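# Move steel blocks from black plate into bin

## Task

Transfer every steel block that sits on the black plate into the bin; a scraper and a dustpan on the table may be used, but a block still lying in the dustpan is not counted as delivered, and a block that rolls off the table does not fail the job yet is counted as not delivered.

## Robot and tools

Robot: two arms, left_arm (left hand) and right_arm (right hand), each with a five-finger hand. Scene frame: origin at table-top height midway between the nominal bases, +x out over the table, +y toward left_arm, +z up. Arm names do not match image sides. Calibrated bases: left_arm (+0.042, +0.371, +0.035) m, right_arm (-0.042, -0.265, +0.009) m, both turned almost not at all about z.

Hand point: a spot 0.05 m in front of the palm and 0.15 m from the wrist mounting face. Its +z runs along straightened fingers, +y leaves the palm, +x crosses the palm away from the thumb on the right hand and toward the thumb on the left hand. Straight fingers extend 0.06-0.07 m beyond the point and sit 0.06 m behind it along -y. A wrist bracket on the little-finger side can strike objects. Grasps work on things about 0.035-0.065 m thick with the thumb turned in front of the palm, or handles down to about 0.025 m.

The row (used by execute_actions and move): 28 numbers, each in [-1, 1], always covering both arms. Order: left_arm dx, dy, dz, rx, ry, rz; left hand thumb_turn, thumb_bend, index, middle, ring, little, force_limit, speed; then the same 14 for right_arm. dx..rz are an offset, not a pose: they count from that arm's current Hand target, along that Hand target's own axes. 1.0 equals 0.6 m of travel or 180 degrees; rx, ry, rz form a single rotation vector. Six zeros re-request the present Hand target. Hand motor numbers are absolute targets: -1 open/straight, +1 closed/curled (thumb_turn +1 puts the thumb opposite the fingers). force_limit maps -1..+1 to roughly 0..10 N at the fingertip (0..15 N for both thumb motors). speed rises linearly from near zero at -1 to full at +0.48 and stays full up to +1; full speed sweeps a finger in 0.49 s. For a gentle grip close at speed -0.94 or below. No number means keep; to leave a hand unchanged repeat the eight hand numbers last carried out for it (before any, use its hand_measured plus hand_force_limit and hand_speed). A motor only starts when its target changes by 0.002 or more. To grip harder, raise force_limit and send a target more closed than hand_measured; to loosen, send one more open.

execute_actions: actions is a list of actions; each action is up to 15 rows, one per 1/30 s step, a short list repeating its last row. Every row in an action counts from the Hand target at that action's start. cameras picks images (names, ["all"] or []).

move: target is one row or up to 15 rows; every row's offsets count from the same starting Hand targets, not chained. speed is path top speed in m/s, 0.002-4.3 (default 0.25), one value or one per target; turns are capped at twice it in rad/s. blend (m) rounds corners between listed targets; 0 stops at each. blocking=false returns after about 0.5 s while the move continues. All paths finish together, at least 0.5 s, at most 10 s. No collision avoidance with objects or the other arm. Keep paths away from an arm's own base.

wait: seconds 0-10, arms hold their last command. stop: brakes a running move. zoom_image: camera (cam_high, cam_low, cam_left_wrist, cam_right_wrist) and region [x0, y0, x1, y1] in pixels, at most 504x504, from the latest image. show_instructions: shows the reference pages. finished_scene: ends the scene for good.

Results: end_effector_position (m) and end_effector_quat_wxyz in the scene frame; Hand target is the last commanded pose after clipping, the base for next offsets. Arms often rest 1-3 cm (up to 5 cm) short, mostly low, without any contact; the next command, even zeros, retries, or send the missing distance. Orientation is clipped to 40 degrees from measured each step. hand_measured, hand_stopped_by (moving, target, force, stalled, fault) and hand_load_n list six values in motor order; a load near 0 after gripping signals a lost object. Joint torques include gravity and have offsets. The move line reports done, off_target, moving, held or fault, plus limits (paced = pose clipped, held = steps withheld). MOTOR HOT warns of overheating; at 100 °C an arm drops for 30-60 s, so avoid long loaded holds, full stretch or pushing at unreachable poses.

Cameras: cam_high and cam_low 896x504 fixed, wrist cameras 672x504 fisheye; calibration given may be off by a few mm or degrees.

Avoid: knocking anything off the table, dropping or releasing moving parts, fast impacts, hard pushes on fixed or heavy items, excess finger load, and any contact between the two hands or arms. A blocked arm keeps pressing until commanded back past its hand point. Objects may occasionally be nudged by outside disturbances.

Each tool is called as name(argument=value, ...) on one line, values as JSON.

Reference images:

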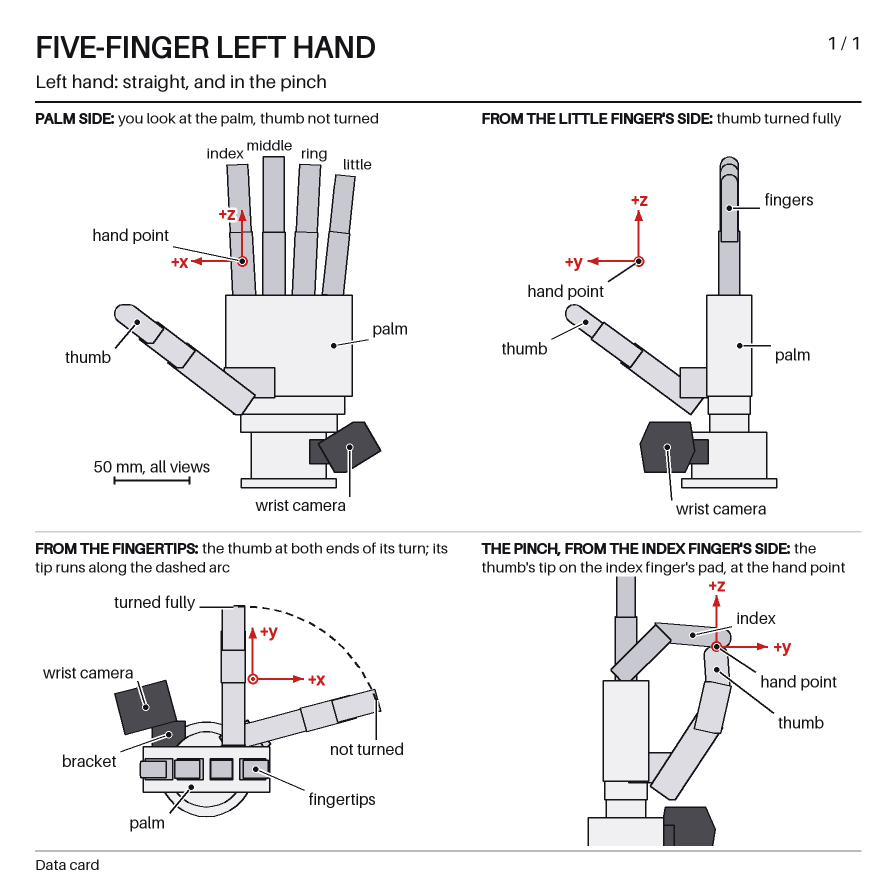

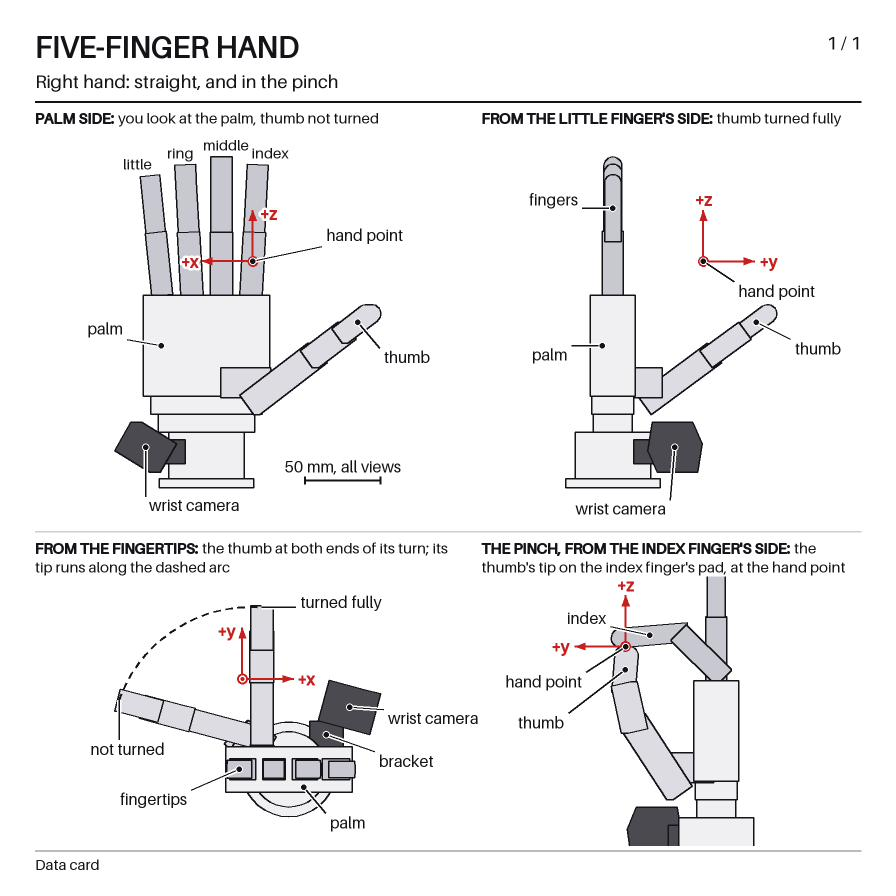

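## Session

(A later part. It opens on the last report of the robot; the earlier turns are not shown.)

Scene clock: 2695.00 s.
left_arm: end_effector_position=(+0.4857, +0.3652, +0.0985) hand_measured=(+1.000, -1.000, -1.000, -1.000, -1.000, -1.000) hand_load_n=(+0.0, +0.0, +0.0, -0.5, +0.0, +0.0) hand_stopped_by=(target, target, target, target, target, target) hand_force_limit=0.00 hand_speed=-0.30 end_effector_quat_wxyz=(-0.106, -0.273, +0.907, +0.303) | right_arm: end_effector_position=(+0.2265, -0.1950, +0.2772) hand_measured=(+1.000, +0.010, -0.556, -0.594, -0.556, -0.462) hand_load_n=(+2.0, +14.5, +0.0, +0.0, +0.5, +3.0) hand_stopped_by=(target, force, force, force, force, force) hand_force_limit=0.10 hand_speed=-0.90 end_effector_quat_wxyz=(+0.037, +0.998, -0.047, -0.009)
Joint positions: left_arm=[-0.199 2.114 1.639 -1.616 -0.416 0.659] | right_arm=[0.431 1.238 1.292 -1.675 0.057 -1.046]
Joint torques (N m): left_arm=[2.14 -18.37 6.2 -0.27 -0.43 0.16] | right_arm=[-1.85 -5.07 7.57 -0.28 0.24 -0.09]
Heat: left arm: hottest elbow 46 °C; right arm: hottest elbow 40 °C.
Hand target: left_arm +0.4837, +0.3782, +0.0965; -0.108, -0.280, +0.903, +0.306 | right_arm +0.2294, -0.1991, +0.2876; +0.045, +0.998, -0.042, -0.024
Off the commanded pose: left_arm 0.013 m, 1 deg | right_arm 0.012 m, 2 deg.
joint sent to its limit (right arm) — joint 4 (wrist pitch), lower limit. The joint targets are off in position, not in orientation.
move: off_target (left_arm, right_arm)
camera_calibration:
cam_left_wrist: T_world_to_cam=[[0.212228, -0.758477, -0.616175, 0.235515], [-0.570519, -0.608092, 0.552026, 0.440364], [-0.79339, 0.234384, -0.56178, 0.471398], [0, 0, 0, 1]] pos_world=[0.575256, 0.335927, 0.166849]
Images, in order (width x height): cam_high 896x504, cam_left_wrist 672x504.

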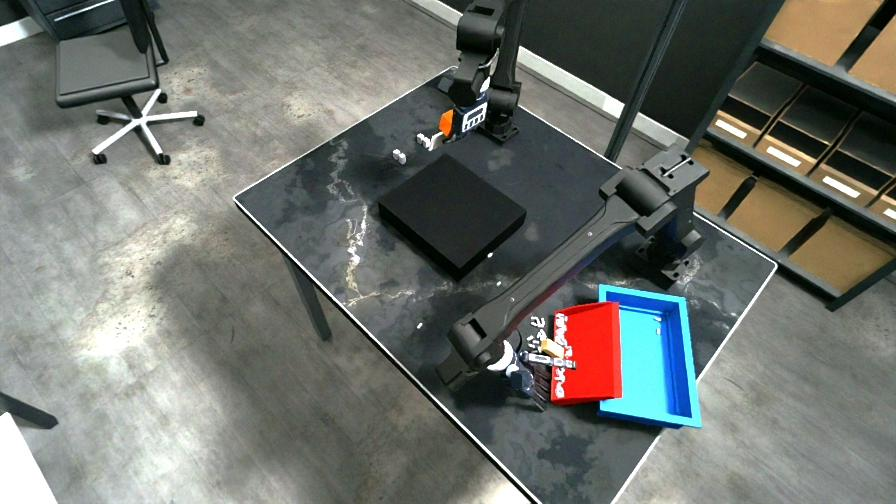

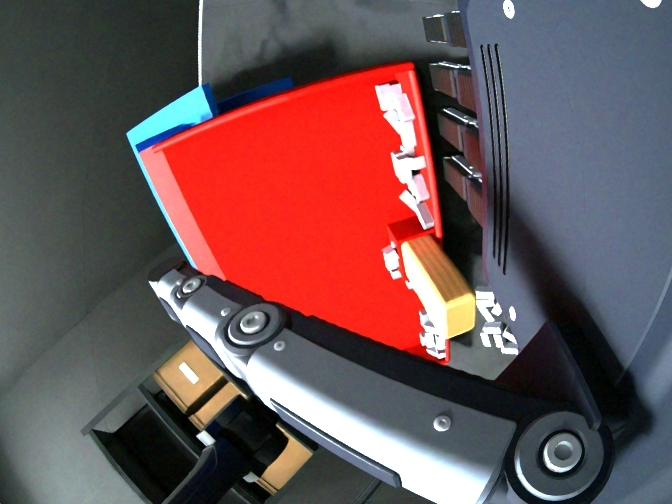

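move(target=[0.1227,-0.0177,-0.0138,0,0,0,1,-1,-1,-1,-1,-1,0.0,-0.3,0,0,0,0,0,0,1,0.8,-0.2,-0.2,-0.2,-0.3,0.1,-0.9], speed=0.06, cameras=["cam_high","cam_left_wrist"])

zoom_image(camera="cam_high", region=[470, 290, 640, 430])

Scene clock: 2704.27 s.
left_arm: end_effector_position=(+0.4396, +0.3380, +0.0975) hand_measured=(+1.000, -1.000, -1.000, -1.000, -1.000, -1.000) hand_load_n=(+0.0, +0.0, +0.0, -2.5, +0.0, +0.0) hand_stopped_by=(target, target, target, target, target, target) hand_force_limit=0.00 hand_speed=-0.30 end_effector_quat_wxyz=(-0.105, -0.276, +0.902, +0.314) | right_arm: end_effector_position=(+0.2265, -0.1950, +0.2772) hand_measured=(+1.000, +0.010, -0.556, -0.594, -0.556, -0.462) hand_load_n=(+1.5, +15.0, +0.0, +0.0, +0.0, +3.0) hand_stopped_by=(target, force, force, force, force, force) hand_force_limit=0.10 hand_speed=-0.90 end_effector_quat_wxyz=(+0.037, +0.998, -0.047, -0.009)
Joint positions: left_arm=[-0.269 2.044 1.499 -1.589 -0.396 0.576] | right_arm=[0.431 1.238 1.292 -1.675 0.057 -1.046]
Joint torques (N m): left_arm=[-0.15 -17.79 5.93 -0.77 0.67 -0.08] | right_arm=[-1.79 -5.13 7.6 -0.28 0.25 -0.09]
Heat: left arm: hottest elbow 45 °C; right arm: hottest elbow 40 °C.
Hand target: left_arm +0.4311, +0.3250, +0.0983; -0.108, -0.280, +0.903, +0.306 | right_arm +0.2294, -0.1991, +0.2876; +0.045, +0.998, -0.042, -0.024
Off the commanded pose: left_arm 0.016 m, 1 deg | right_arm 0.012 m, 2 deg.
joint sent to its limit (right arm) — joint 4 (wrist pitch), lower limit. The joint targets are off in position, not in orientation.
move: off_target (left_arm, right_arm)
camera_calibration:
cam_left_wrist: T_world_to_cam=[[0.214025, -0.742682, -0.634521, 0.219646], [-0.565851, -0.62375, 0.539211, 0.402696], [-0.796245, 0.24364, -0.553745, 0.437936], [0, 0, 0, 1]] pos_world=[0.52956, 0.307609, 0.164737]
Images, in order (width x height): cam_high 896x504, cam_left_wrist 672x504.

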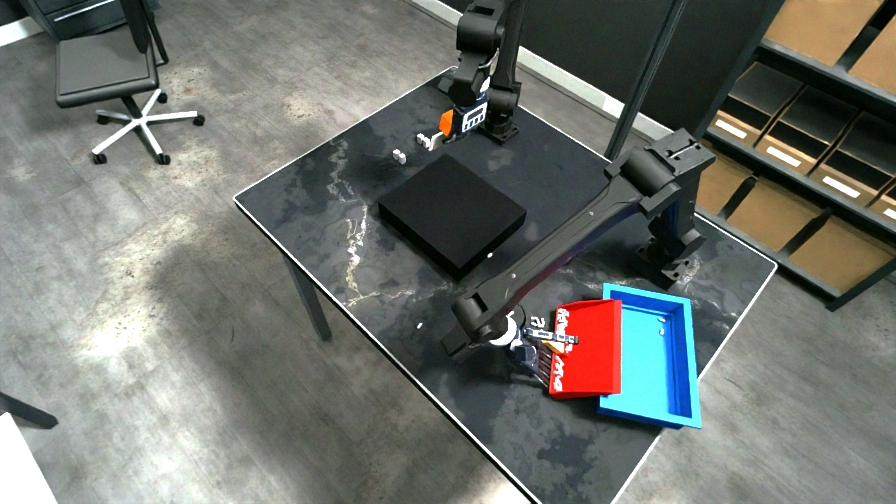

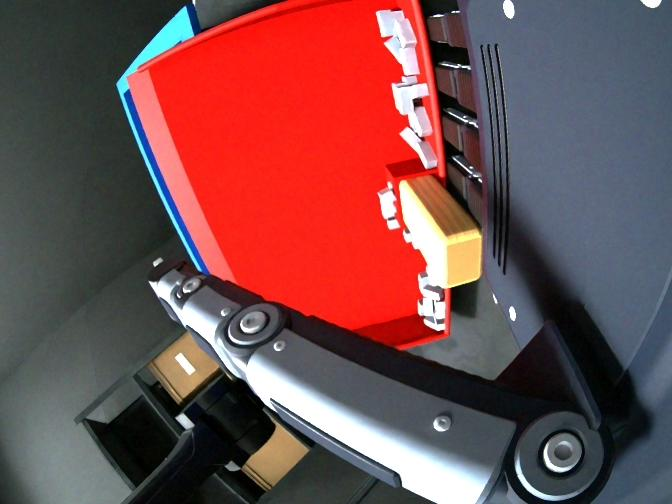

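Scaled by 2.965.

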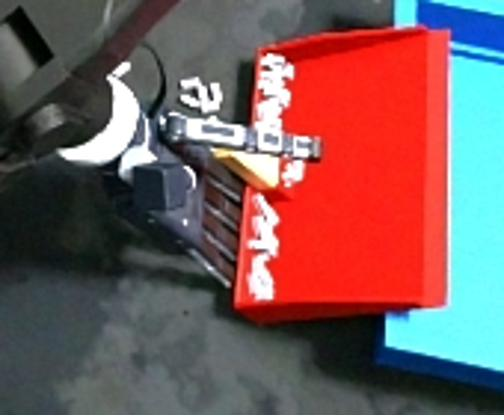

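move(target=[-0.023,-0.019,-0.015,0,0,0,1,-1,-1,-1,-1,-1,0.0,-0.3,0,0,0,0,0,0,1,0.8,-0.2,-0.2,-0.2,-0.3,0.1,-0.9], speed=0.06, cameras=["cam_high","cam_left_wrist"])

zoom_image(camera="cam_high", region=[470, 290, 640, 430])

Scene clock: 2715.30 s.
left_arm: end_effector_position=(+0.4392, +0.3327, +0.0980) hand_measured=(+1.000, -1.000, -1.000, -1.000, -1.000, -1.000) hand_load_n=(+0.0, +0.0, +0.0, -1.0, +0.0, +0.0) hand_stopped_by=(target, target, target, target, target, target) hand_force_limit=0.00 hand_speed=-0.30 end_effector_quat_wxyz=(-0.115, -0.279, +0.903, +0.306) | right_arm: end_effector_position=(+0.2265, -0.1950, +0.2772) hand_measured=(+1.000, +0.010, -0.556, -0.594, -0.556, -0.462) hand_load_n=(+1.5, +14.5, +0.0, +0.0, +0.0, +3.0) hand_stopped_by=(target, force, force, force, force, force) hand_force_limit=0.10 hand_speed=-0.90 end_effector_quat_wxyz=(+0.037, +0.998, -0.047, -0.009)
Joint positions: left_arm=[-0.271 2.048 1.512 -1.601 -0.369 0.576] | right_arm=[0.431 1.238 1.292 -1.675 0.057 -1.046]
Joint torques (N m): left_arm=[0.21 -14.27 11.58 -1.52 0.04 -0.03] | right_arm=[-1.9 -5.07 7.58 -0.25 0.25 -0.09]
Heat: left arm: hottest elbow 44 °C; right arm: hottest elbow 40 °C.
Hand target: left_arm +0.4507, +0.3210, +0.0981; -0.108, -0.280, +0.903, +0.306 | right_arm +0.2294, -0.1991, +0.2876; +0.045, +0.998, -0.042, -0.024
Off the commanded pose: left_arm 0.016 m, 1 deg | right_arm 0.012 m, 2 deg.
joint sent to its limit (right arm) — joint 4 (wrist pitch), lower limit. The joint targets are off in position, not in orientation.
move: off_target (left_arm, right_arm)
camera_calibration:
cam_left_wrist: T_world_to_cam=[[0.216628, -0.752501, -0.621945, 0.217046], [-0.55229, -0.61979, 0.557526, 0.38973], [-0.805014, 0.222718, -0.549863, 0.449618], [0, 0, 0, 1]] pos_world=[0.530175, 0.30474, 0.164934]
Images, in order (width x height): cam_high 896x504, cam_left_wrist 672x504.

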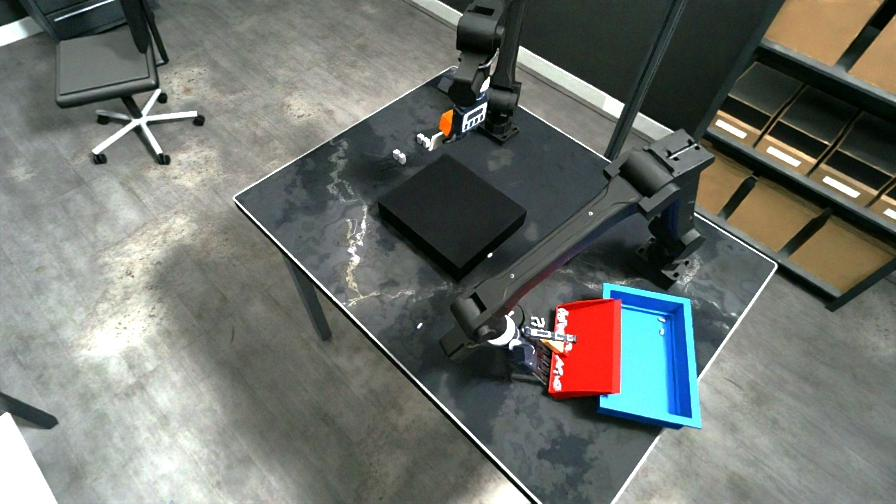

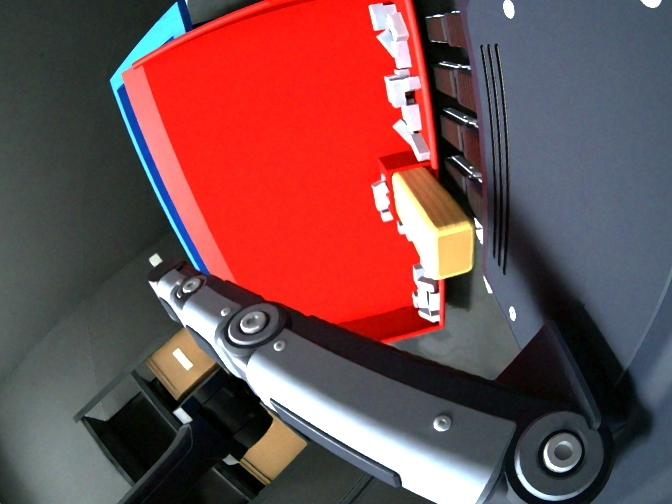

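Scaled by 2.965.

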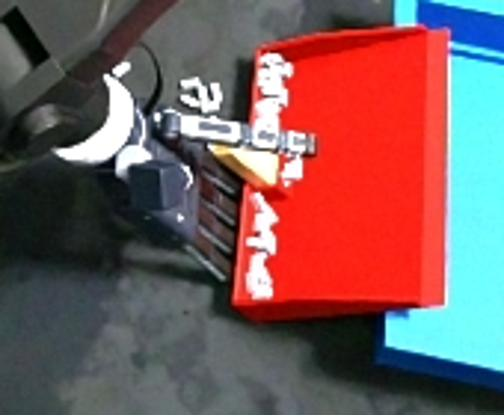

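move(target=[0.001,-0.016,-0.012,0,0,0,1,-1,-1,-1,-1,-1,0.0,-0.3,0,0,0,0,0,0,1,0.8,-0.2,-0.2,-0.2,-0.3,0.1,-0.9], speed=0.06, cameras=["cam_left_wrist"])

Scene clock: 2719.63 s.
left_arm: end_effector_position=(+0.4440, +0.3229, +0.0987) hand_measured=(+1.000, -1.000, -1.000, -1.000, -1.000, -1.000) hand_load_n=(+0.0, -0.5, +0.0, -1.5, +0.0, +0.0) hand_stopped_by=(target, target, target, target, target, target) hand_force_limit=0.00 hand_speed=-0.30 end_effector_quat_wxyz=(-0.118, -0.276, +0.903, +0.308) | right_arm: end_effector_position=(+0.2265, -0.1950, +0.2772) hand_measured=(+1.000, +0.010, -0.556, -0.594, -0.556, -0.462) hand_load_n=(+1.5, +14.5, +0.0, +0.0, +0.5, +3.0) hand_stopped_by=(target, force, force, force, force, force) hand_force_limit=0.10 hand_speed=-0.90 end_effector_quat_wxyz=(+0.037, +0.998, -0.047, -0.009)
Joint positions: left_arm=[-0.286 2.07 1.545 -1.625 -0.362 0.567] | right_arm=[0.431 1.238 1.292 -1.675 0.057 -1.046]
Joint torques (N m): left_arm=[0.03 -14.8 11.97 -1.39 0.01 -0.06] | right_arm=[-1.85 -5.01 7.61 -0.28 0.25 -0.09]
Heat: left arm: hottest elbow 43 °C; right arm: hottest elbow 40 °C.
Hand target: left_arm +0.4571, +0.3108, +0.0979; -0.108, -0.280, +0.903, +0.306 | right_arm +0.2294, -0.1991, +0.2876; +0.045, +0.998, -0.042, -0.024
Off the commanded pose: left_arm 0.018 m, 1 deg | right_arm 0.012 m, 2 deg.
joint sent to its limit (right arm) — joint 4 (wrist pitch), lower limit. The joint targets are off in position, not in orientation.
move: off_target (left_arm, right_arm)
camera_calibration:
cam_left_wrist: T_world_to_cam=[[0.20799, -0.752743, -0.624594, 0.213283], [-0.549629, -0.618154, 0.561955, 0.38376], [-0.809104, 0.226414, -0.542299, 0.455958], [0, 0, 0, 1]] pos_world=[0.535482, 0.294535, 0.164825]
Images, in order (width x height): cam_left_wrist 672x504.

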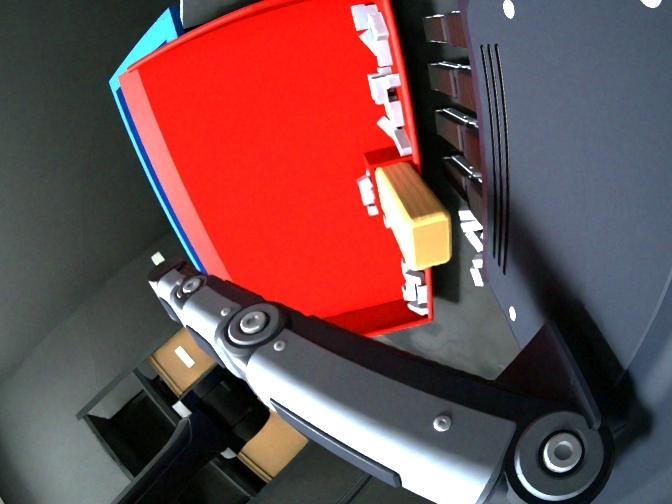

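move(target=[0.042,0.0,0.0015,0,-0.010,0.013,1,-1,-1,-1,-1,-1,0.0,-0.3,0,0,0,0,0,0,1,0.8,-0.2,-0.2,-0.2,-0.3,0.1,-0.9], speed=0.06, cameras=["cam_high","cam_left_wrist"])

zoom_image(camera="cam_high", region=[470, 290, 640, 430])

Scene clock: 2735.73 s.
left_arm: end_effector_position=(+0.4404, +0.3083, +0.0979) hand_measured=(+1.000, -1.000, -1.000, -1.000, -1.000, -1.000) hand_load_n=(+0.0, +0.0, +0.0, -3.0, -0.5, +0.0) hand_stopped_by=(target, target, target, target, target, target) hand_force_limit=0.00 hand_speed=-0.30 end_effector_quat_wxyz=(-0.106, -0.252, +0.908, +0.317) | right_arm: end_effector_position=(+0.2265, -0.1950, +0.2772) hand_measured=(+1.000, +0.010, -0.556, -0.594, -0.556, -0.462) hand_load_n=(+1.5, +14.5, +0.0, +0.0, +0.0, +3.0) hand_stopped_by=(target, force, force, force, force, force) hand_force_limit=0.10 hand_speed=-0.90 end_effector_quat_wxyz=(+0.037, +0.998, -0.047, -0.009)
Joint positions: left_arm=[-0.332 2.067 1.533 -1.618 -0.38 0.567] | right_arm=[0.431 1.238 1.292 -1.675 0.057 -1.046]
Joint torques (N m): left_arm=[0.09 -18.02 6.32 -0.28 0.29 -0.06] | right_arm=[-1.79 -5.13 7.57 -0.28 0.24 -0.08]
Heat: left arm: hottest elbow 43 °C; right arm: hottest elbow 40 °C.
Hand target: left_arm +0.4361, +0.2968, +0.0978; -0.100, -0.257, +0.911, +0.308 | right_arm +0.2294, -0.1991, +0.2876; +0.045, +0.998, -0.042, -0.024
Off the commanded pose: left_arm 0.012 m, 1 deg | right_arm 0.012 m, 2 deg.
joint sent to its limit (right arm) — joint 4 (wrist pitch), lower limit. The joint targets are off in position, not in orientation.
move: off_target (left_arm, right_arm)
camera_calibration:
cam_left_wrist: T_world_to_cam=[[0.167936, -0.753798, -0.635284, 0.221532], [-0.585606, -0.594689, 0.550827, 0.382915], [-0.793009, 0.279523, -0.541298, 0.432306], [0, 0, 0, 1]] pos_world=[0.529857, 0.273867, 0.163822]
Images, in order (width x height): cam_high 896x504, cam_left_wrist 672x504.

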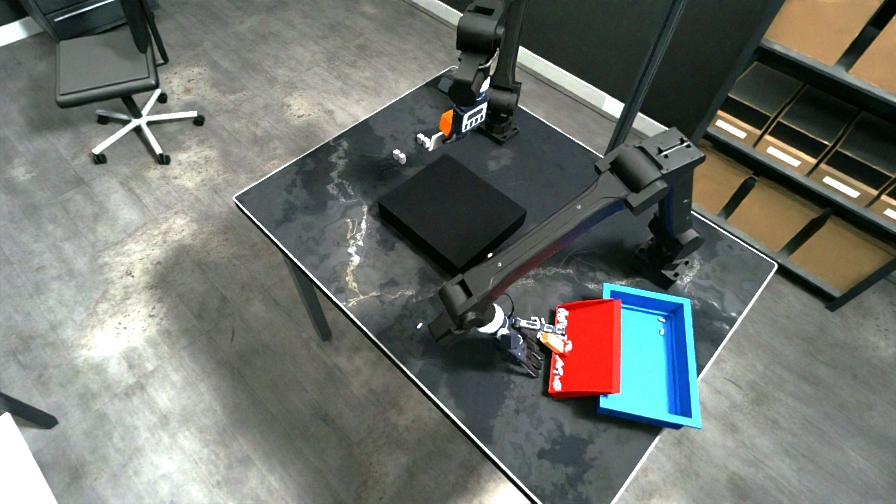

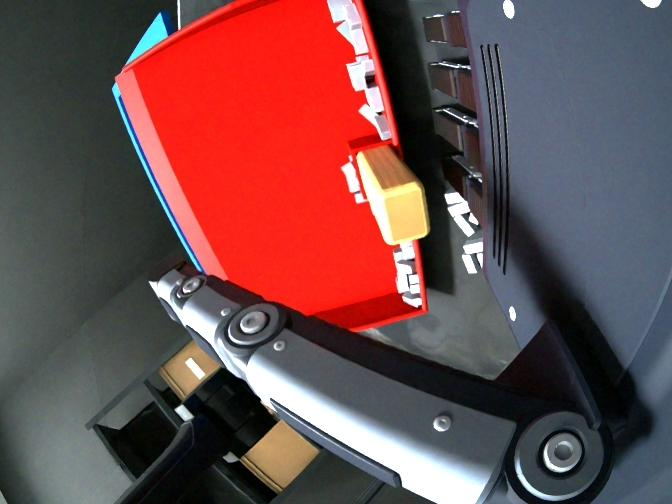

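Scaled by 2.965.

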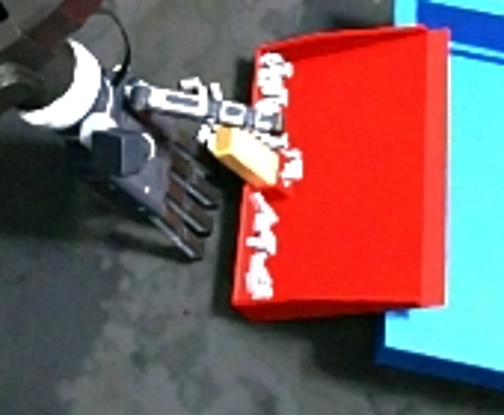

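zoom_image(camera="cam_high", region=[520, 290, 600, 400])

Scaled by 4.582.

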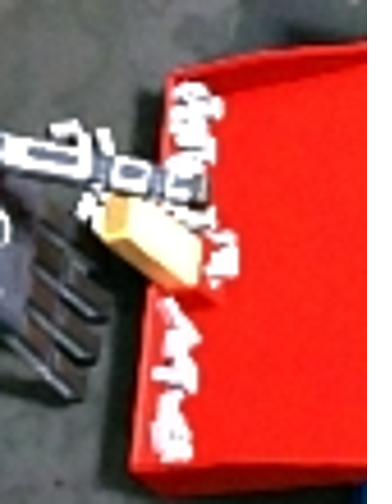

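move(target=[[0.0202,0.0,0.0,0,0,0,1,-1,-1,-1,-1,-1,0.0,-0.3,0,0,0,0,0,0,1,0.8,-0.2,-0.2,-0.2,-0.3,0.1,-0.9],[0.0202,0.0369,0.0286,0,0,0,1,-1,-1,-1,-1,-1,0.0,-0.3,0,0,0,0,0,0,1,0.8,-0.2,-0.2,-0.2,-0.3,0.1,-0.9]], speed=0.05, cameras=["cam_high","cam_left_wrist"])

zoom_image(camera="cam_high", region=[520, 290, 600, 400])

Scene clock: 2757.67 s.
left_arm: end_effector_position=(+0.4133, +0.3073, +0.0973) hand_measured=(+1.000, -1.000, -1.000, -1.000, -1.000, -1.000) hand_load_n=(+0.0, -0.5, +0.0, -0.5, +0.0, +0.0) hand_stopped_by=(target, target, target, target, target, target) hand_force_limit=0.00 hand_speed=-0.30 end_effector_quat_wxyz=(-0.096, -0.251, +0.911, +0.312) | right_arm: end_effector_position=(+0.2265, -0.1950, +0.2772) hand_measured=(+1.000, +0.010, -0.556, -0.594, -0.556, -0.462) hand_load_n=(+1.5, +14.5, +0.0, +0.0, +0.0, +3.0) hand_stopped_by=(target, force, force, force, force, force) hand_force_limit=0.10 hand_speed=-0.90 end_effector_quat_wxyz=(+0.037, +0.998, -0.047, -0.009)
Joint positions: left_arm=[-0.354 1.998 1.426 -1.562 -0.373 0.553] | right_arm=[0.431 1.238 1.292 -1.675 0.057 -1.046]
Joint torques (N m): left_arm=[1.55 -16.73 5.72 -0.57 -0.06 0.18] | right_arm=[-1.85 -5.07 7.57 -0.28 0.23 -0.09]
Heat: left arm: hottest elbow 41 °C; right arm: hottest elbow 40 °C.
Hand target: left_arm +0.4110, +0.3141, +0.0980; -0.100, -0.257, +0.911, +0.308 | right_arm +0.2294, -0.1991, +0.2876; +0.045, +0.998, -0.042, -0.024
Off the commanded pose: left_arm 0.007 m, 1 deg | right_arm 0.012 m, 2 deg.
joint sent to its limit (right arm) — joint 4 (wrist pitch), lower limit. The joint targets are off in position, not in orientation.
move: off_target (right_arm)
camera_calibration:
cam_left_wrist: T_world_to_cam=[[0.176024, -0.759486, -0.626256, 0.222419], [-0.600771, -0.586854, 0.542841, 0.3715], [-0.779801, 0.280684, -0.559578, 0.406769], [0, 0, 0, 1]] pos_world=[0.501234, 0.272767, 0.165245]
Images, in order (width x height): cam_high 896x504, cam_left_wrist 672x504.

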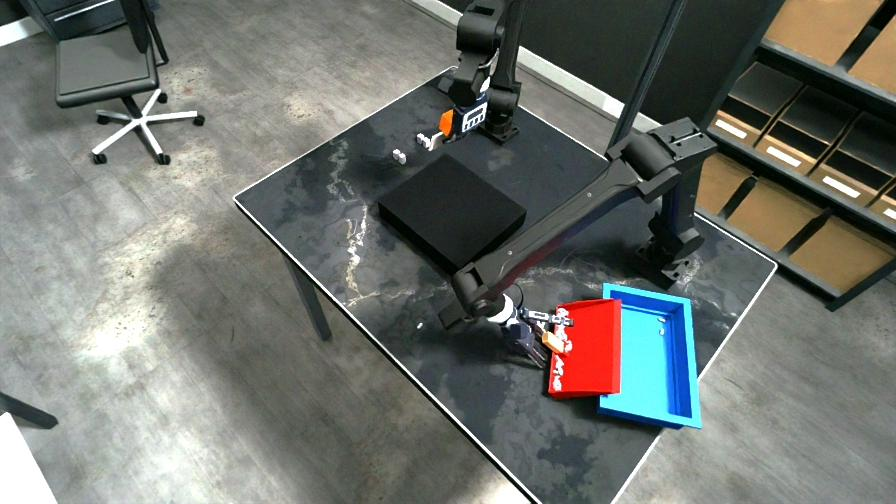

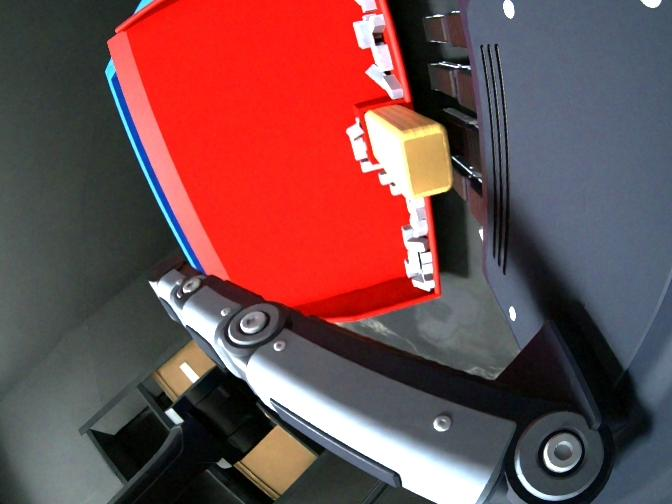

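Scaled by 4.582.

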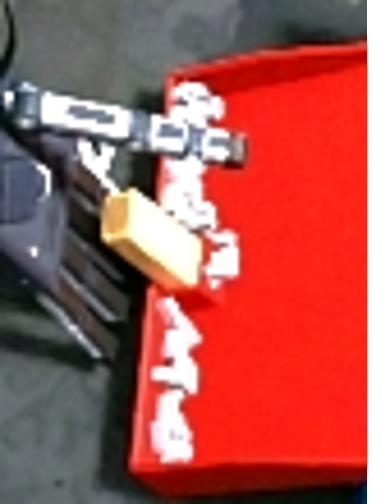

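move(target=[[0.0,-0.0553,-0.0429,0,0,0,1,-1,-1,-1,-1,-1,0.0,-0.3,0,0,0,0,0,0,1,0.8,-0.2,-0.2,-0.2,-0.3,0.1,-0.9],[0.0,-0.0553,-0.0429,0,0,0,1,-1,-0.7,-0.7,-0.7,-0.7,0.0,-0.3,0,0,0,0,0,0,1,0.8,-0.2,-0.2,-0.2,-0.3,0.1,-0.9]], speed=0.06, cameras=["cam_high","cam_left_wrist"])

zoom_image(camera="cam_high", region=[480, 280, 600, 400])

Scene clock: 2796.07 s.
left_arm: end_effector_position=(+0.4199, +0.2855, +0.0971) hand_measured=(+1.000, -1.000, -0.700, -0.700, -0.700, -0.700) hand_load_n=(+0.0, +0.0, +0.0, +0.0, +0.0, +0.0) hand_stopped_by=(target, target, target, target, target, target) hand_force_limit=0.00 hand_speed=-0.30 end_effector_quat_wxyz=(-0.110, -0.247, +0.911, +0.310) | right_arm: end_effector_position=(+0.2265, -0.1950, +0.2772) hand_measured=(+1.000, +0.010, -0.556, -0.594, -0.556, -0.462) hand_load_n=(+1.5, +14.5, +0.0, +0.0, +0.0, +2.5) hand_stopped_by=(target, force, force, force, force, force) hand_force_limit=0.10 hand_speed=-0.90 end_effector_quat_wxyz=(+0.037, +0.998, -0.047, -0.009)
Joint positions: left_arm=[-0.383 2.042 1.492 -1.61 -0.34 0.538] | right_arm=[0.431 1.238 1.292 -1.675 0.057 -1.046]
Joint torques (N m): left_arm=[0.21 -14.74 11.51 -1.39 -0.11 -0.05] | right_arm=[-1.9 -5.13 7.58 -0.29 0.25 -0.09]
Heat: left arm: hottest elbow 40 °C; right arm: hottest elbow 40 °C.
Hand target: left_arm +0.4333, +0.2785, +0.0981; -0.100, -0.257, +0.911, +0.308 | right_arm +0.2294, -0.1991, +0.2876; +0.045, +0.998, -0.042, -0.024
Off the commanded pose: left_arm 0.015 m, 2 deg | right_arm 0.012 m, 2 deg.
joint sent to its limit (right arm) — joint 4 (wrist pitch), lower limit. The joint targets are off in position, not in orientation.
move: off_target (left_arm, right_arm); target 2's new numbers were sent with left_arm's hand 0.018 m and 1 deg from that target
camera_calibration:
cam_left_wrist: T_world_to_cam=[[0.159934, -0.765617, -0.623099, 0.212788], [-0.58592, -0.581631, 0.564272, 0.352896], [-0.79443, 0.27484, -0.541613, 0.423855], [0, 0, 0, 1]] pos_world=[0.509459, 0.251677, 0.163024]
Images, in order (width x height): cam_high 896x504, cam_left_wrist 672x504.

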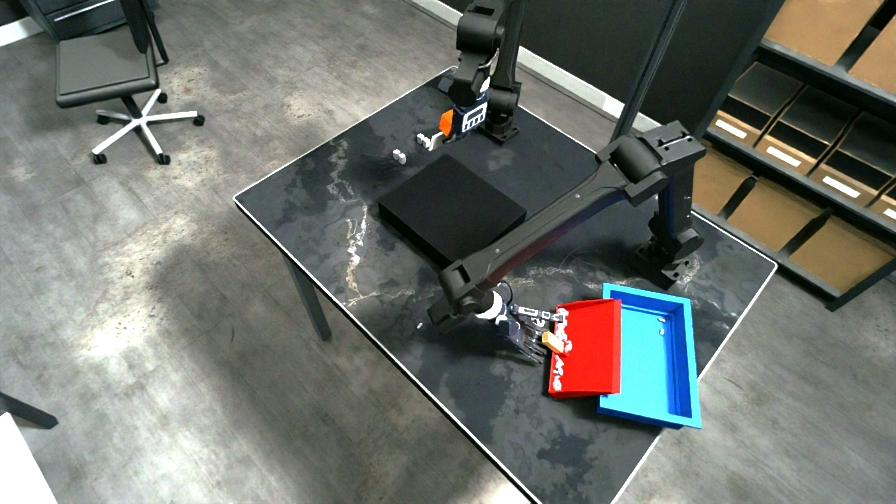

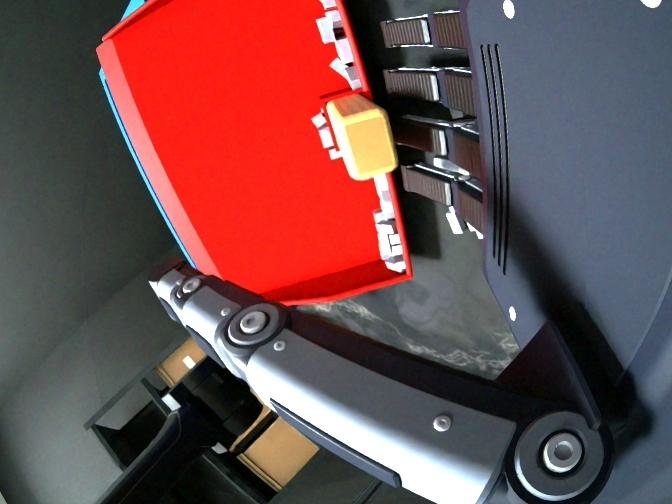

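Scaled by 4.200.

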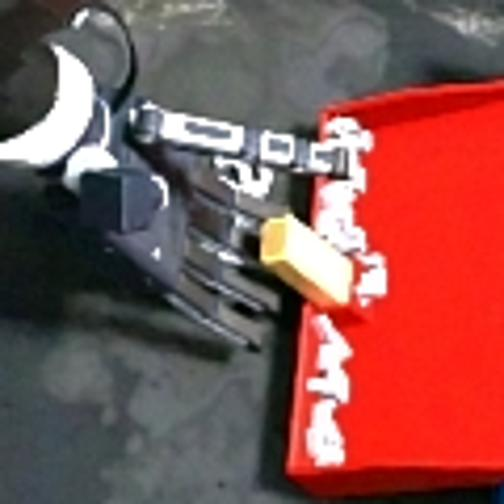

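move(target=[-0.0257,-0.0165,0.0215,0,0,0,1,-1,-0.7,-0.7,-0.7,-0.7,0.0,-0.3,0,0,0,0,0,0,1,0.8,-0.2,-0.2,-0.2,-0.3,0.1,-0.9], speed=0.06, cameras=["cam_high","cam_left_wrist"])

zoom_image(camera="cam_high", region=[480, 280, 600, 400])

Scene clock: 2805.93 s.
left_arm: end_effector_position=(+0.4280, +0.2917, +0.0835) hand_measured=(+1.000, -1.000, -0.700, -0.700, -0.700, -0.700) hand_load_n=(+0.0, +0.0, +0.0, +0.0, +0.0, +0.5) hand_stopped_by=(target, target, target, target, target, target) hand_force_limit=0.00 hand_speed=-0.30 end_effector_quat_wxyz=(-0.115, -0.254, +0.907, +0.315) | right_arm: end_effector_position=(+0.2265, -0.1950, +0.2772) hand_measured=(+1.000, +0.010, -0.556, -0.594, -0.556, -0.462) hand_load_n=(+1.5, +14.5, +0.0, +0.0, +0.0, +3.0) hand_stopped_by=(target, force, force, force, force, force) hand_force_limit=0.10 hand_speed=-0.90 end_effector_quat_wxyz=(+0.037, +0.998, -0.047, -0.009)
Joint positions: left_arm=[-0.363 2.084 1.513 -1.602 -0.346 0.538] | right_arm=[0.431 1.238 1.292 -1.675 0.057 -1.046]
Joint torques (N m): left_arm=[1.32 -15.21 11.32 -0.66 -0.34 0.1] | right_arm=[-1.9 -5.13 7.57 -0.29 0.24 -0.09]
Heat: left arm: hottest elbow 41 °C; right arm: hottest elbow 40 °C.
Hand target: left_arm +0.4460, +0.2865, +0.0815; -0.100, -0.257, +0.911, +0.308 | right_arm +0.2294, -0.1991, +0.2876; +0.045, +0.998, -0.042, -0.024
Off the commanded pose: left_arm 0.019 m, 2 deg | right_arm 0.012 m, 2 deg.
joint sent to its limit (right arm) — joint 4 (wrist pitch), lower limit. The joint targets are off in position, not in orientation.
move: off_target (left_arm, right_arm)
camera_calibration:
cam_left_wrist: T_world_to_cam=[[0.166573, -0.757093, -0.631715, 0.2032], [-0.570844, -0.596428, 0.56428, 0.366797], [-0.803984, 0.266617, -0.53153, 0.426922], [0, 0, 0, 1]] pos_world=[0.518775, 0.258785, 0.148311]
Images, in order (width x height): cam_high 896x504, cam_left_wrist 672x504.

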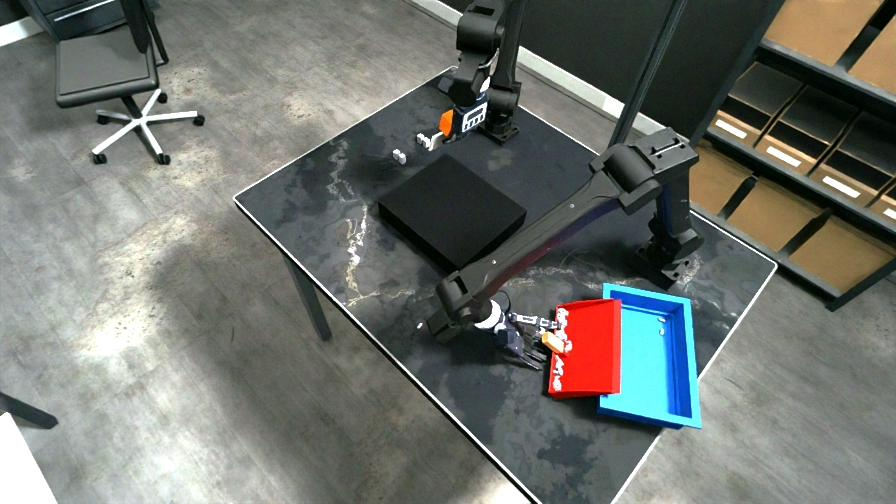

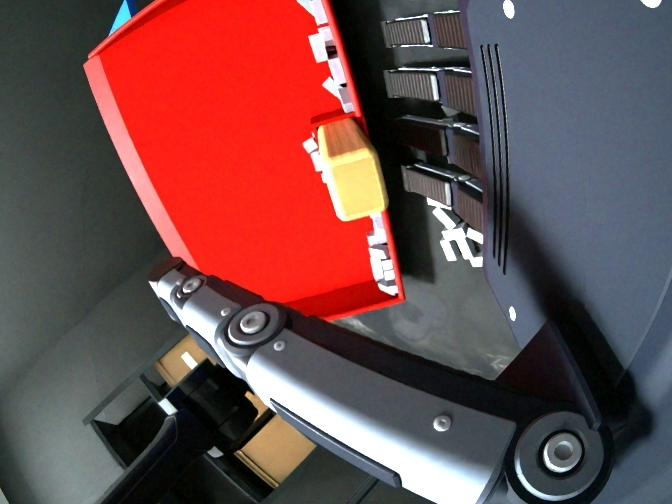

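Scaled by 4.200.

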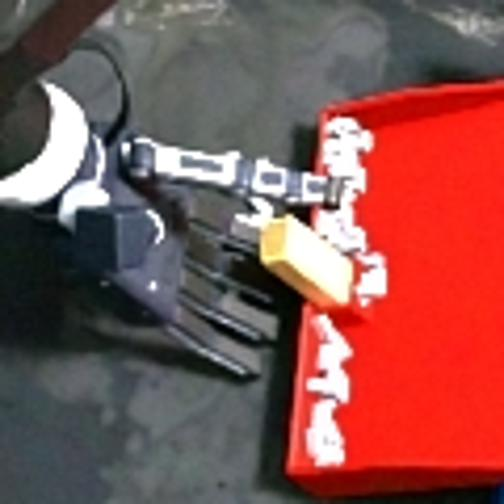

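move(target=[-0.0066,0.0594,0.0459,0,0,0,1,-1,-0.7,-0.7,-0.7,-0.7,0.0,-0.3,0,0,0,0,0,0,1,0.8,-0.2,-0.2,-0.2,-0.3,0.1,-0.9], speed=0.05, cameras=["cam_high","cam_left_wrist"])

zoom_image(camera="cam_high", region=[480, 280, 600, 400])

Scene clock: 2817.67 s.
left_arm: end_effector_position=(+0.4244, +0.3135, +0.0789) hand_measured=(+1.000, -1.000, -0.700, -0.700, -0.700, -0.700) hand_load_n=(+0.0, +0.0, +0.0, -1.0, +0.0, +0.0) hand_stopped_by=(target, target, target, target, target, target) hand_force_limit=0.00 hand_speed=-0.30 end_effector_quat_wxyz=(-0.098, -0.260, +0.910, +0.308) | right_arm: end_effector_position=(+0.2265, -0.1950, +0.2772) hand_measured=(+1.000, +0.010, -0.556, -0.594, -0.556, -0.462) hand_load_n=(+1.5, +14.5, +0.0, +0.0, +0.0, +2.5) hand_stopped_by=(target, force, force, force, force, force) hand_force_limit=0.10 hand_speed=-0.90 end_effector_quat_wxyz=(+0.037, +0.998, -0.047, -0.009)
Joint positions: left_arm=[-0.329 2.041 1.446 -1.532 -0.373 0.561] | right_arm=[0.431 1.238 1.292 -1.675 0.057 -1.046]
Joint torques (N m): left_arm=[1.9 -17.2 5.68 -0.4 -0.51 0.24] | right_arm=[-1.85 -5.01 7.54 -0.28 0.24 -0.09]
Heat: left arm: hottest elbow 42 °C; right arm: hottest elbow 40 °C.
Hand target: left_arm +0.4255, +0.3268, +0.0814; -0.100, -0.257, +0.911, +0.308 | right_arm +0.2294, -0.1991, +0.2876; +0.045, +0.998, -0.042, -0.024
Off the commanded pose: left_arm 0.014 m, 0 deg | right_arm 0.012 m, 2 deg.
joint sent to its limit (right arm) — joint 4 (wrist pitch), lower limit. The joint targets are off in position, not in orientation.
move: off_target (left_arm, right_arm)
camera_calibration:
cam_left_wrist: T_world_to_cam=[[0.192157, -0.759368, -0.62164, 0.20639], [-0.59163, -0.595029, 0.54398, 0.390275], [-0.782975, 0.263252, -0.563604, 0.410486], [0, 0, 0, 1]] pos_world=[0.512639, 0.28089, 0.14735]
Images, in order (width x height): cam_high 896x504, cam_left_wrist 672x504.

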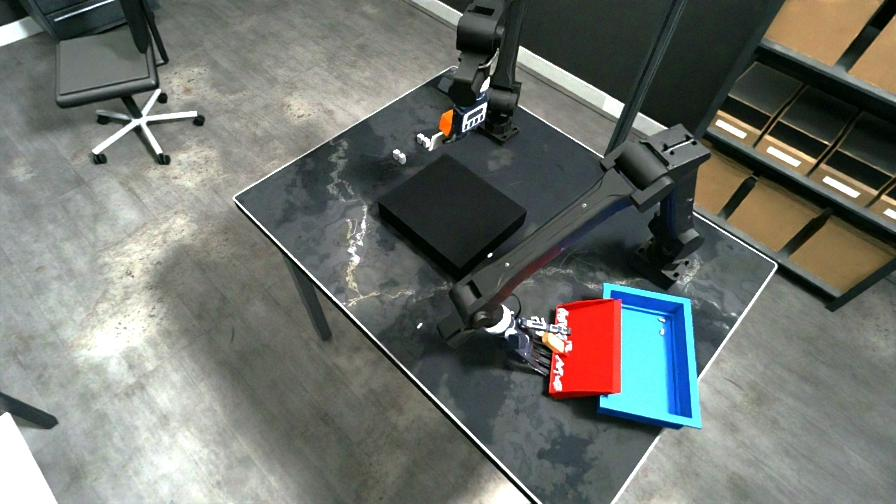

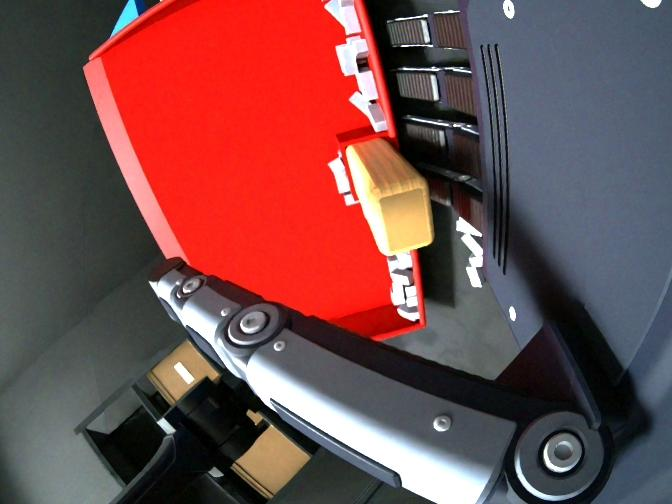

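Scaled by 4.200.

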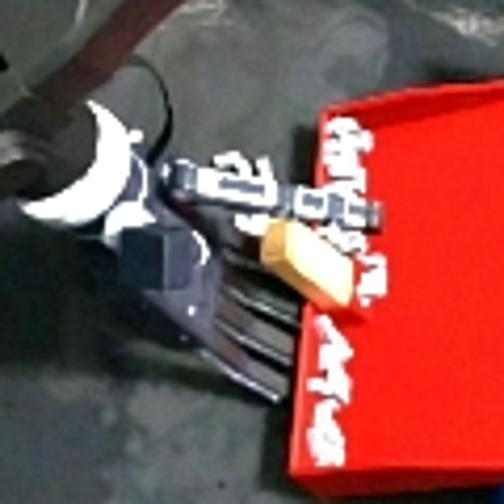

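move(target=[0.0083,0.0275,0.0215,0,0,0,1,-1,-0.7,-0.7,-0.7,-0.7,0.0,-0.3,0,0,0,0,0,0,1,0.8,-0.2,-0.2,-0.2,-0.3,0.1,-0.9], speed=0.04, cameras=["cam_high","cam_left_wrist"])

zoom_image(camera="cam_high", region=[480, 280, 600, 400])

Scene clock: 2833.03 s.
left_arm: end_effector_position=(+0.4137, +0.3270, +0.0793) hand_measured=(+1.000, -1.000, -0.700, -0.700, -0.700, -0.700) hand_load_n=(+0.0, +0.0, +0.0, +0.0, +0.0, +0.0) hand_stopped_by=(target, target, target, target, target, target) hand_force_limit=0.00 hand_speed=-0.30 end_effector_quat_wxyz=(-0.092, -0.260, +0.912, +0.303) | right_arm: end_effector_position=(+0.2265, -0.1950, +0.2772) hand_measured=(+1.000, +0.010, -0.556, -0.594, -0.556, -0.462) hand_load_n=(+1.5, +15.0, +0.0, +0.0, +0.0, +3.0) hand_stopped_by=(target, force, force, force, force, force) hand_force_limit=0.10 hand_speed=-0.90 end_effector_quat_wxyz=(+0.037, +0.998, -0.047, -0.009)
Joint positions: left_arm=[-0.312 1.996 1.381 -1.489 -0.382 0.582] | right_arm=[0.431 1.238 1.292 -1.675 0.057 -1.046]
Joint torques (N m): left_arm=[1.96 -16.38 5.12 -0.7 -0.54 0.2] | right_arm=[-1.79 -5.07 7.6 -0.28 0.25 -0.09]
Heat: left arm: hottest elbow 40 °C; right arm: hottest elbow 40 °C.
Hand target: left_arm +0.4101, +0.3420, +0.0814; -0.100, -0.257, +0.911, +0.308 | right_arm +0.2294, -0.1991, +0.2876; +0.045, +0.998, -0.042, -0.024
Off the commanded pose: left_arm 0.015 m, 1 deg | right_arm 0.012 m, 2 deg.
joint sent to its limit (right arm) — joint 4 (wrist pitch), lower limit. The joint targets are off in position, not in orientation.
move: off_target (left_arm, right_arm)
camera_calibration:
cam_left_wrist: T_world_to_cam=[[0.196618, -0.764835, -0.613489, 0.218335], [-0.601862, -0.588095, 0.540284, 0.394143], [-0.774018, 0.263006, -0.575955, 0.396158], [0, 0, 0, 1]] pos_world=[0.500924, 0.294592, 0.149166]
Images, in order (width x height): cam_high 896x504, cam_left_wrist 672x504.

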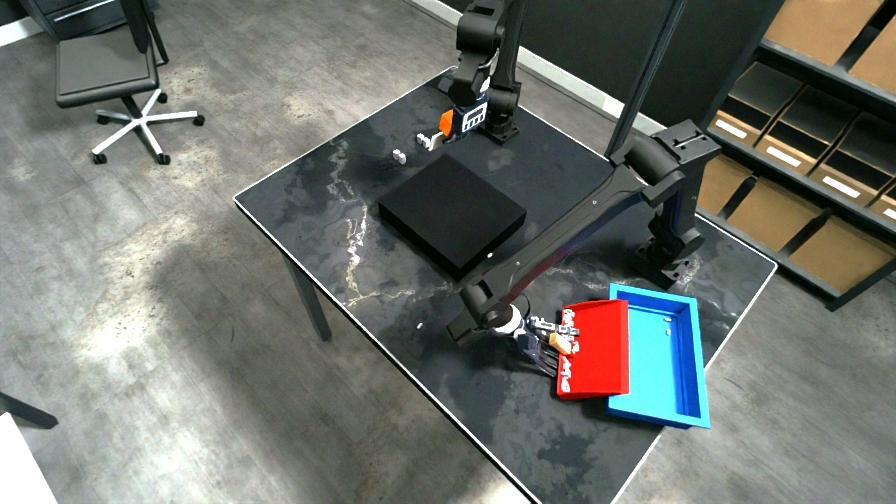

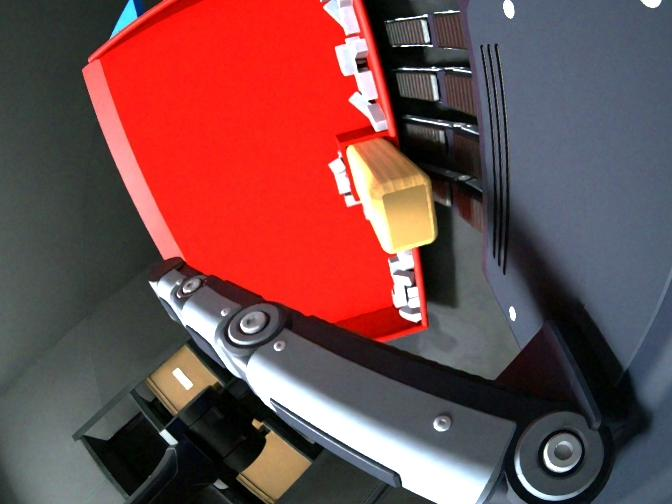

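Scaled by 4.200.

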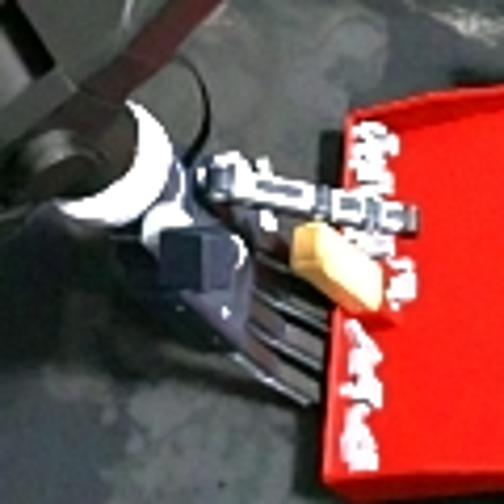

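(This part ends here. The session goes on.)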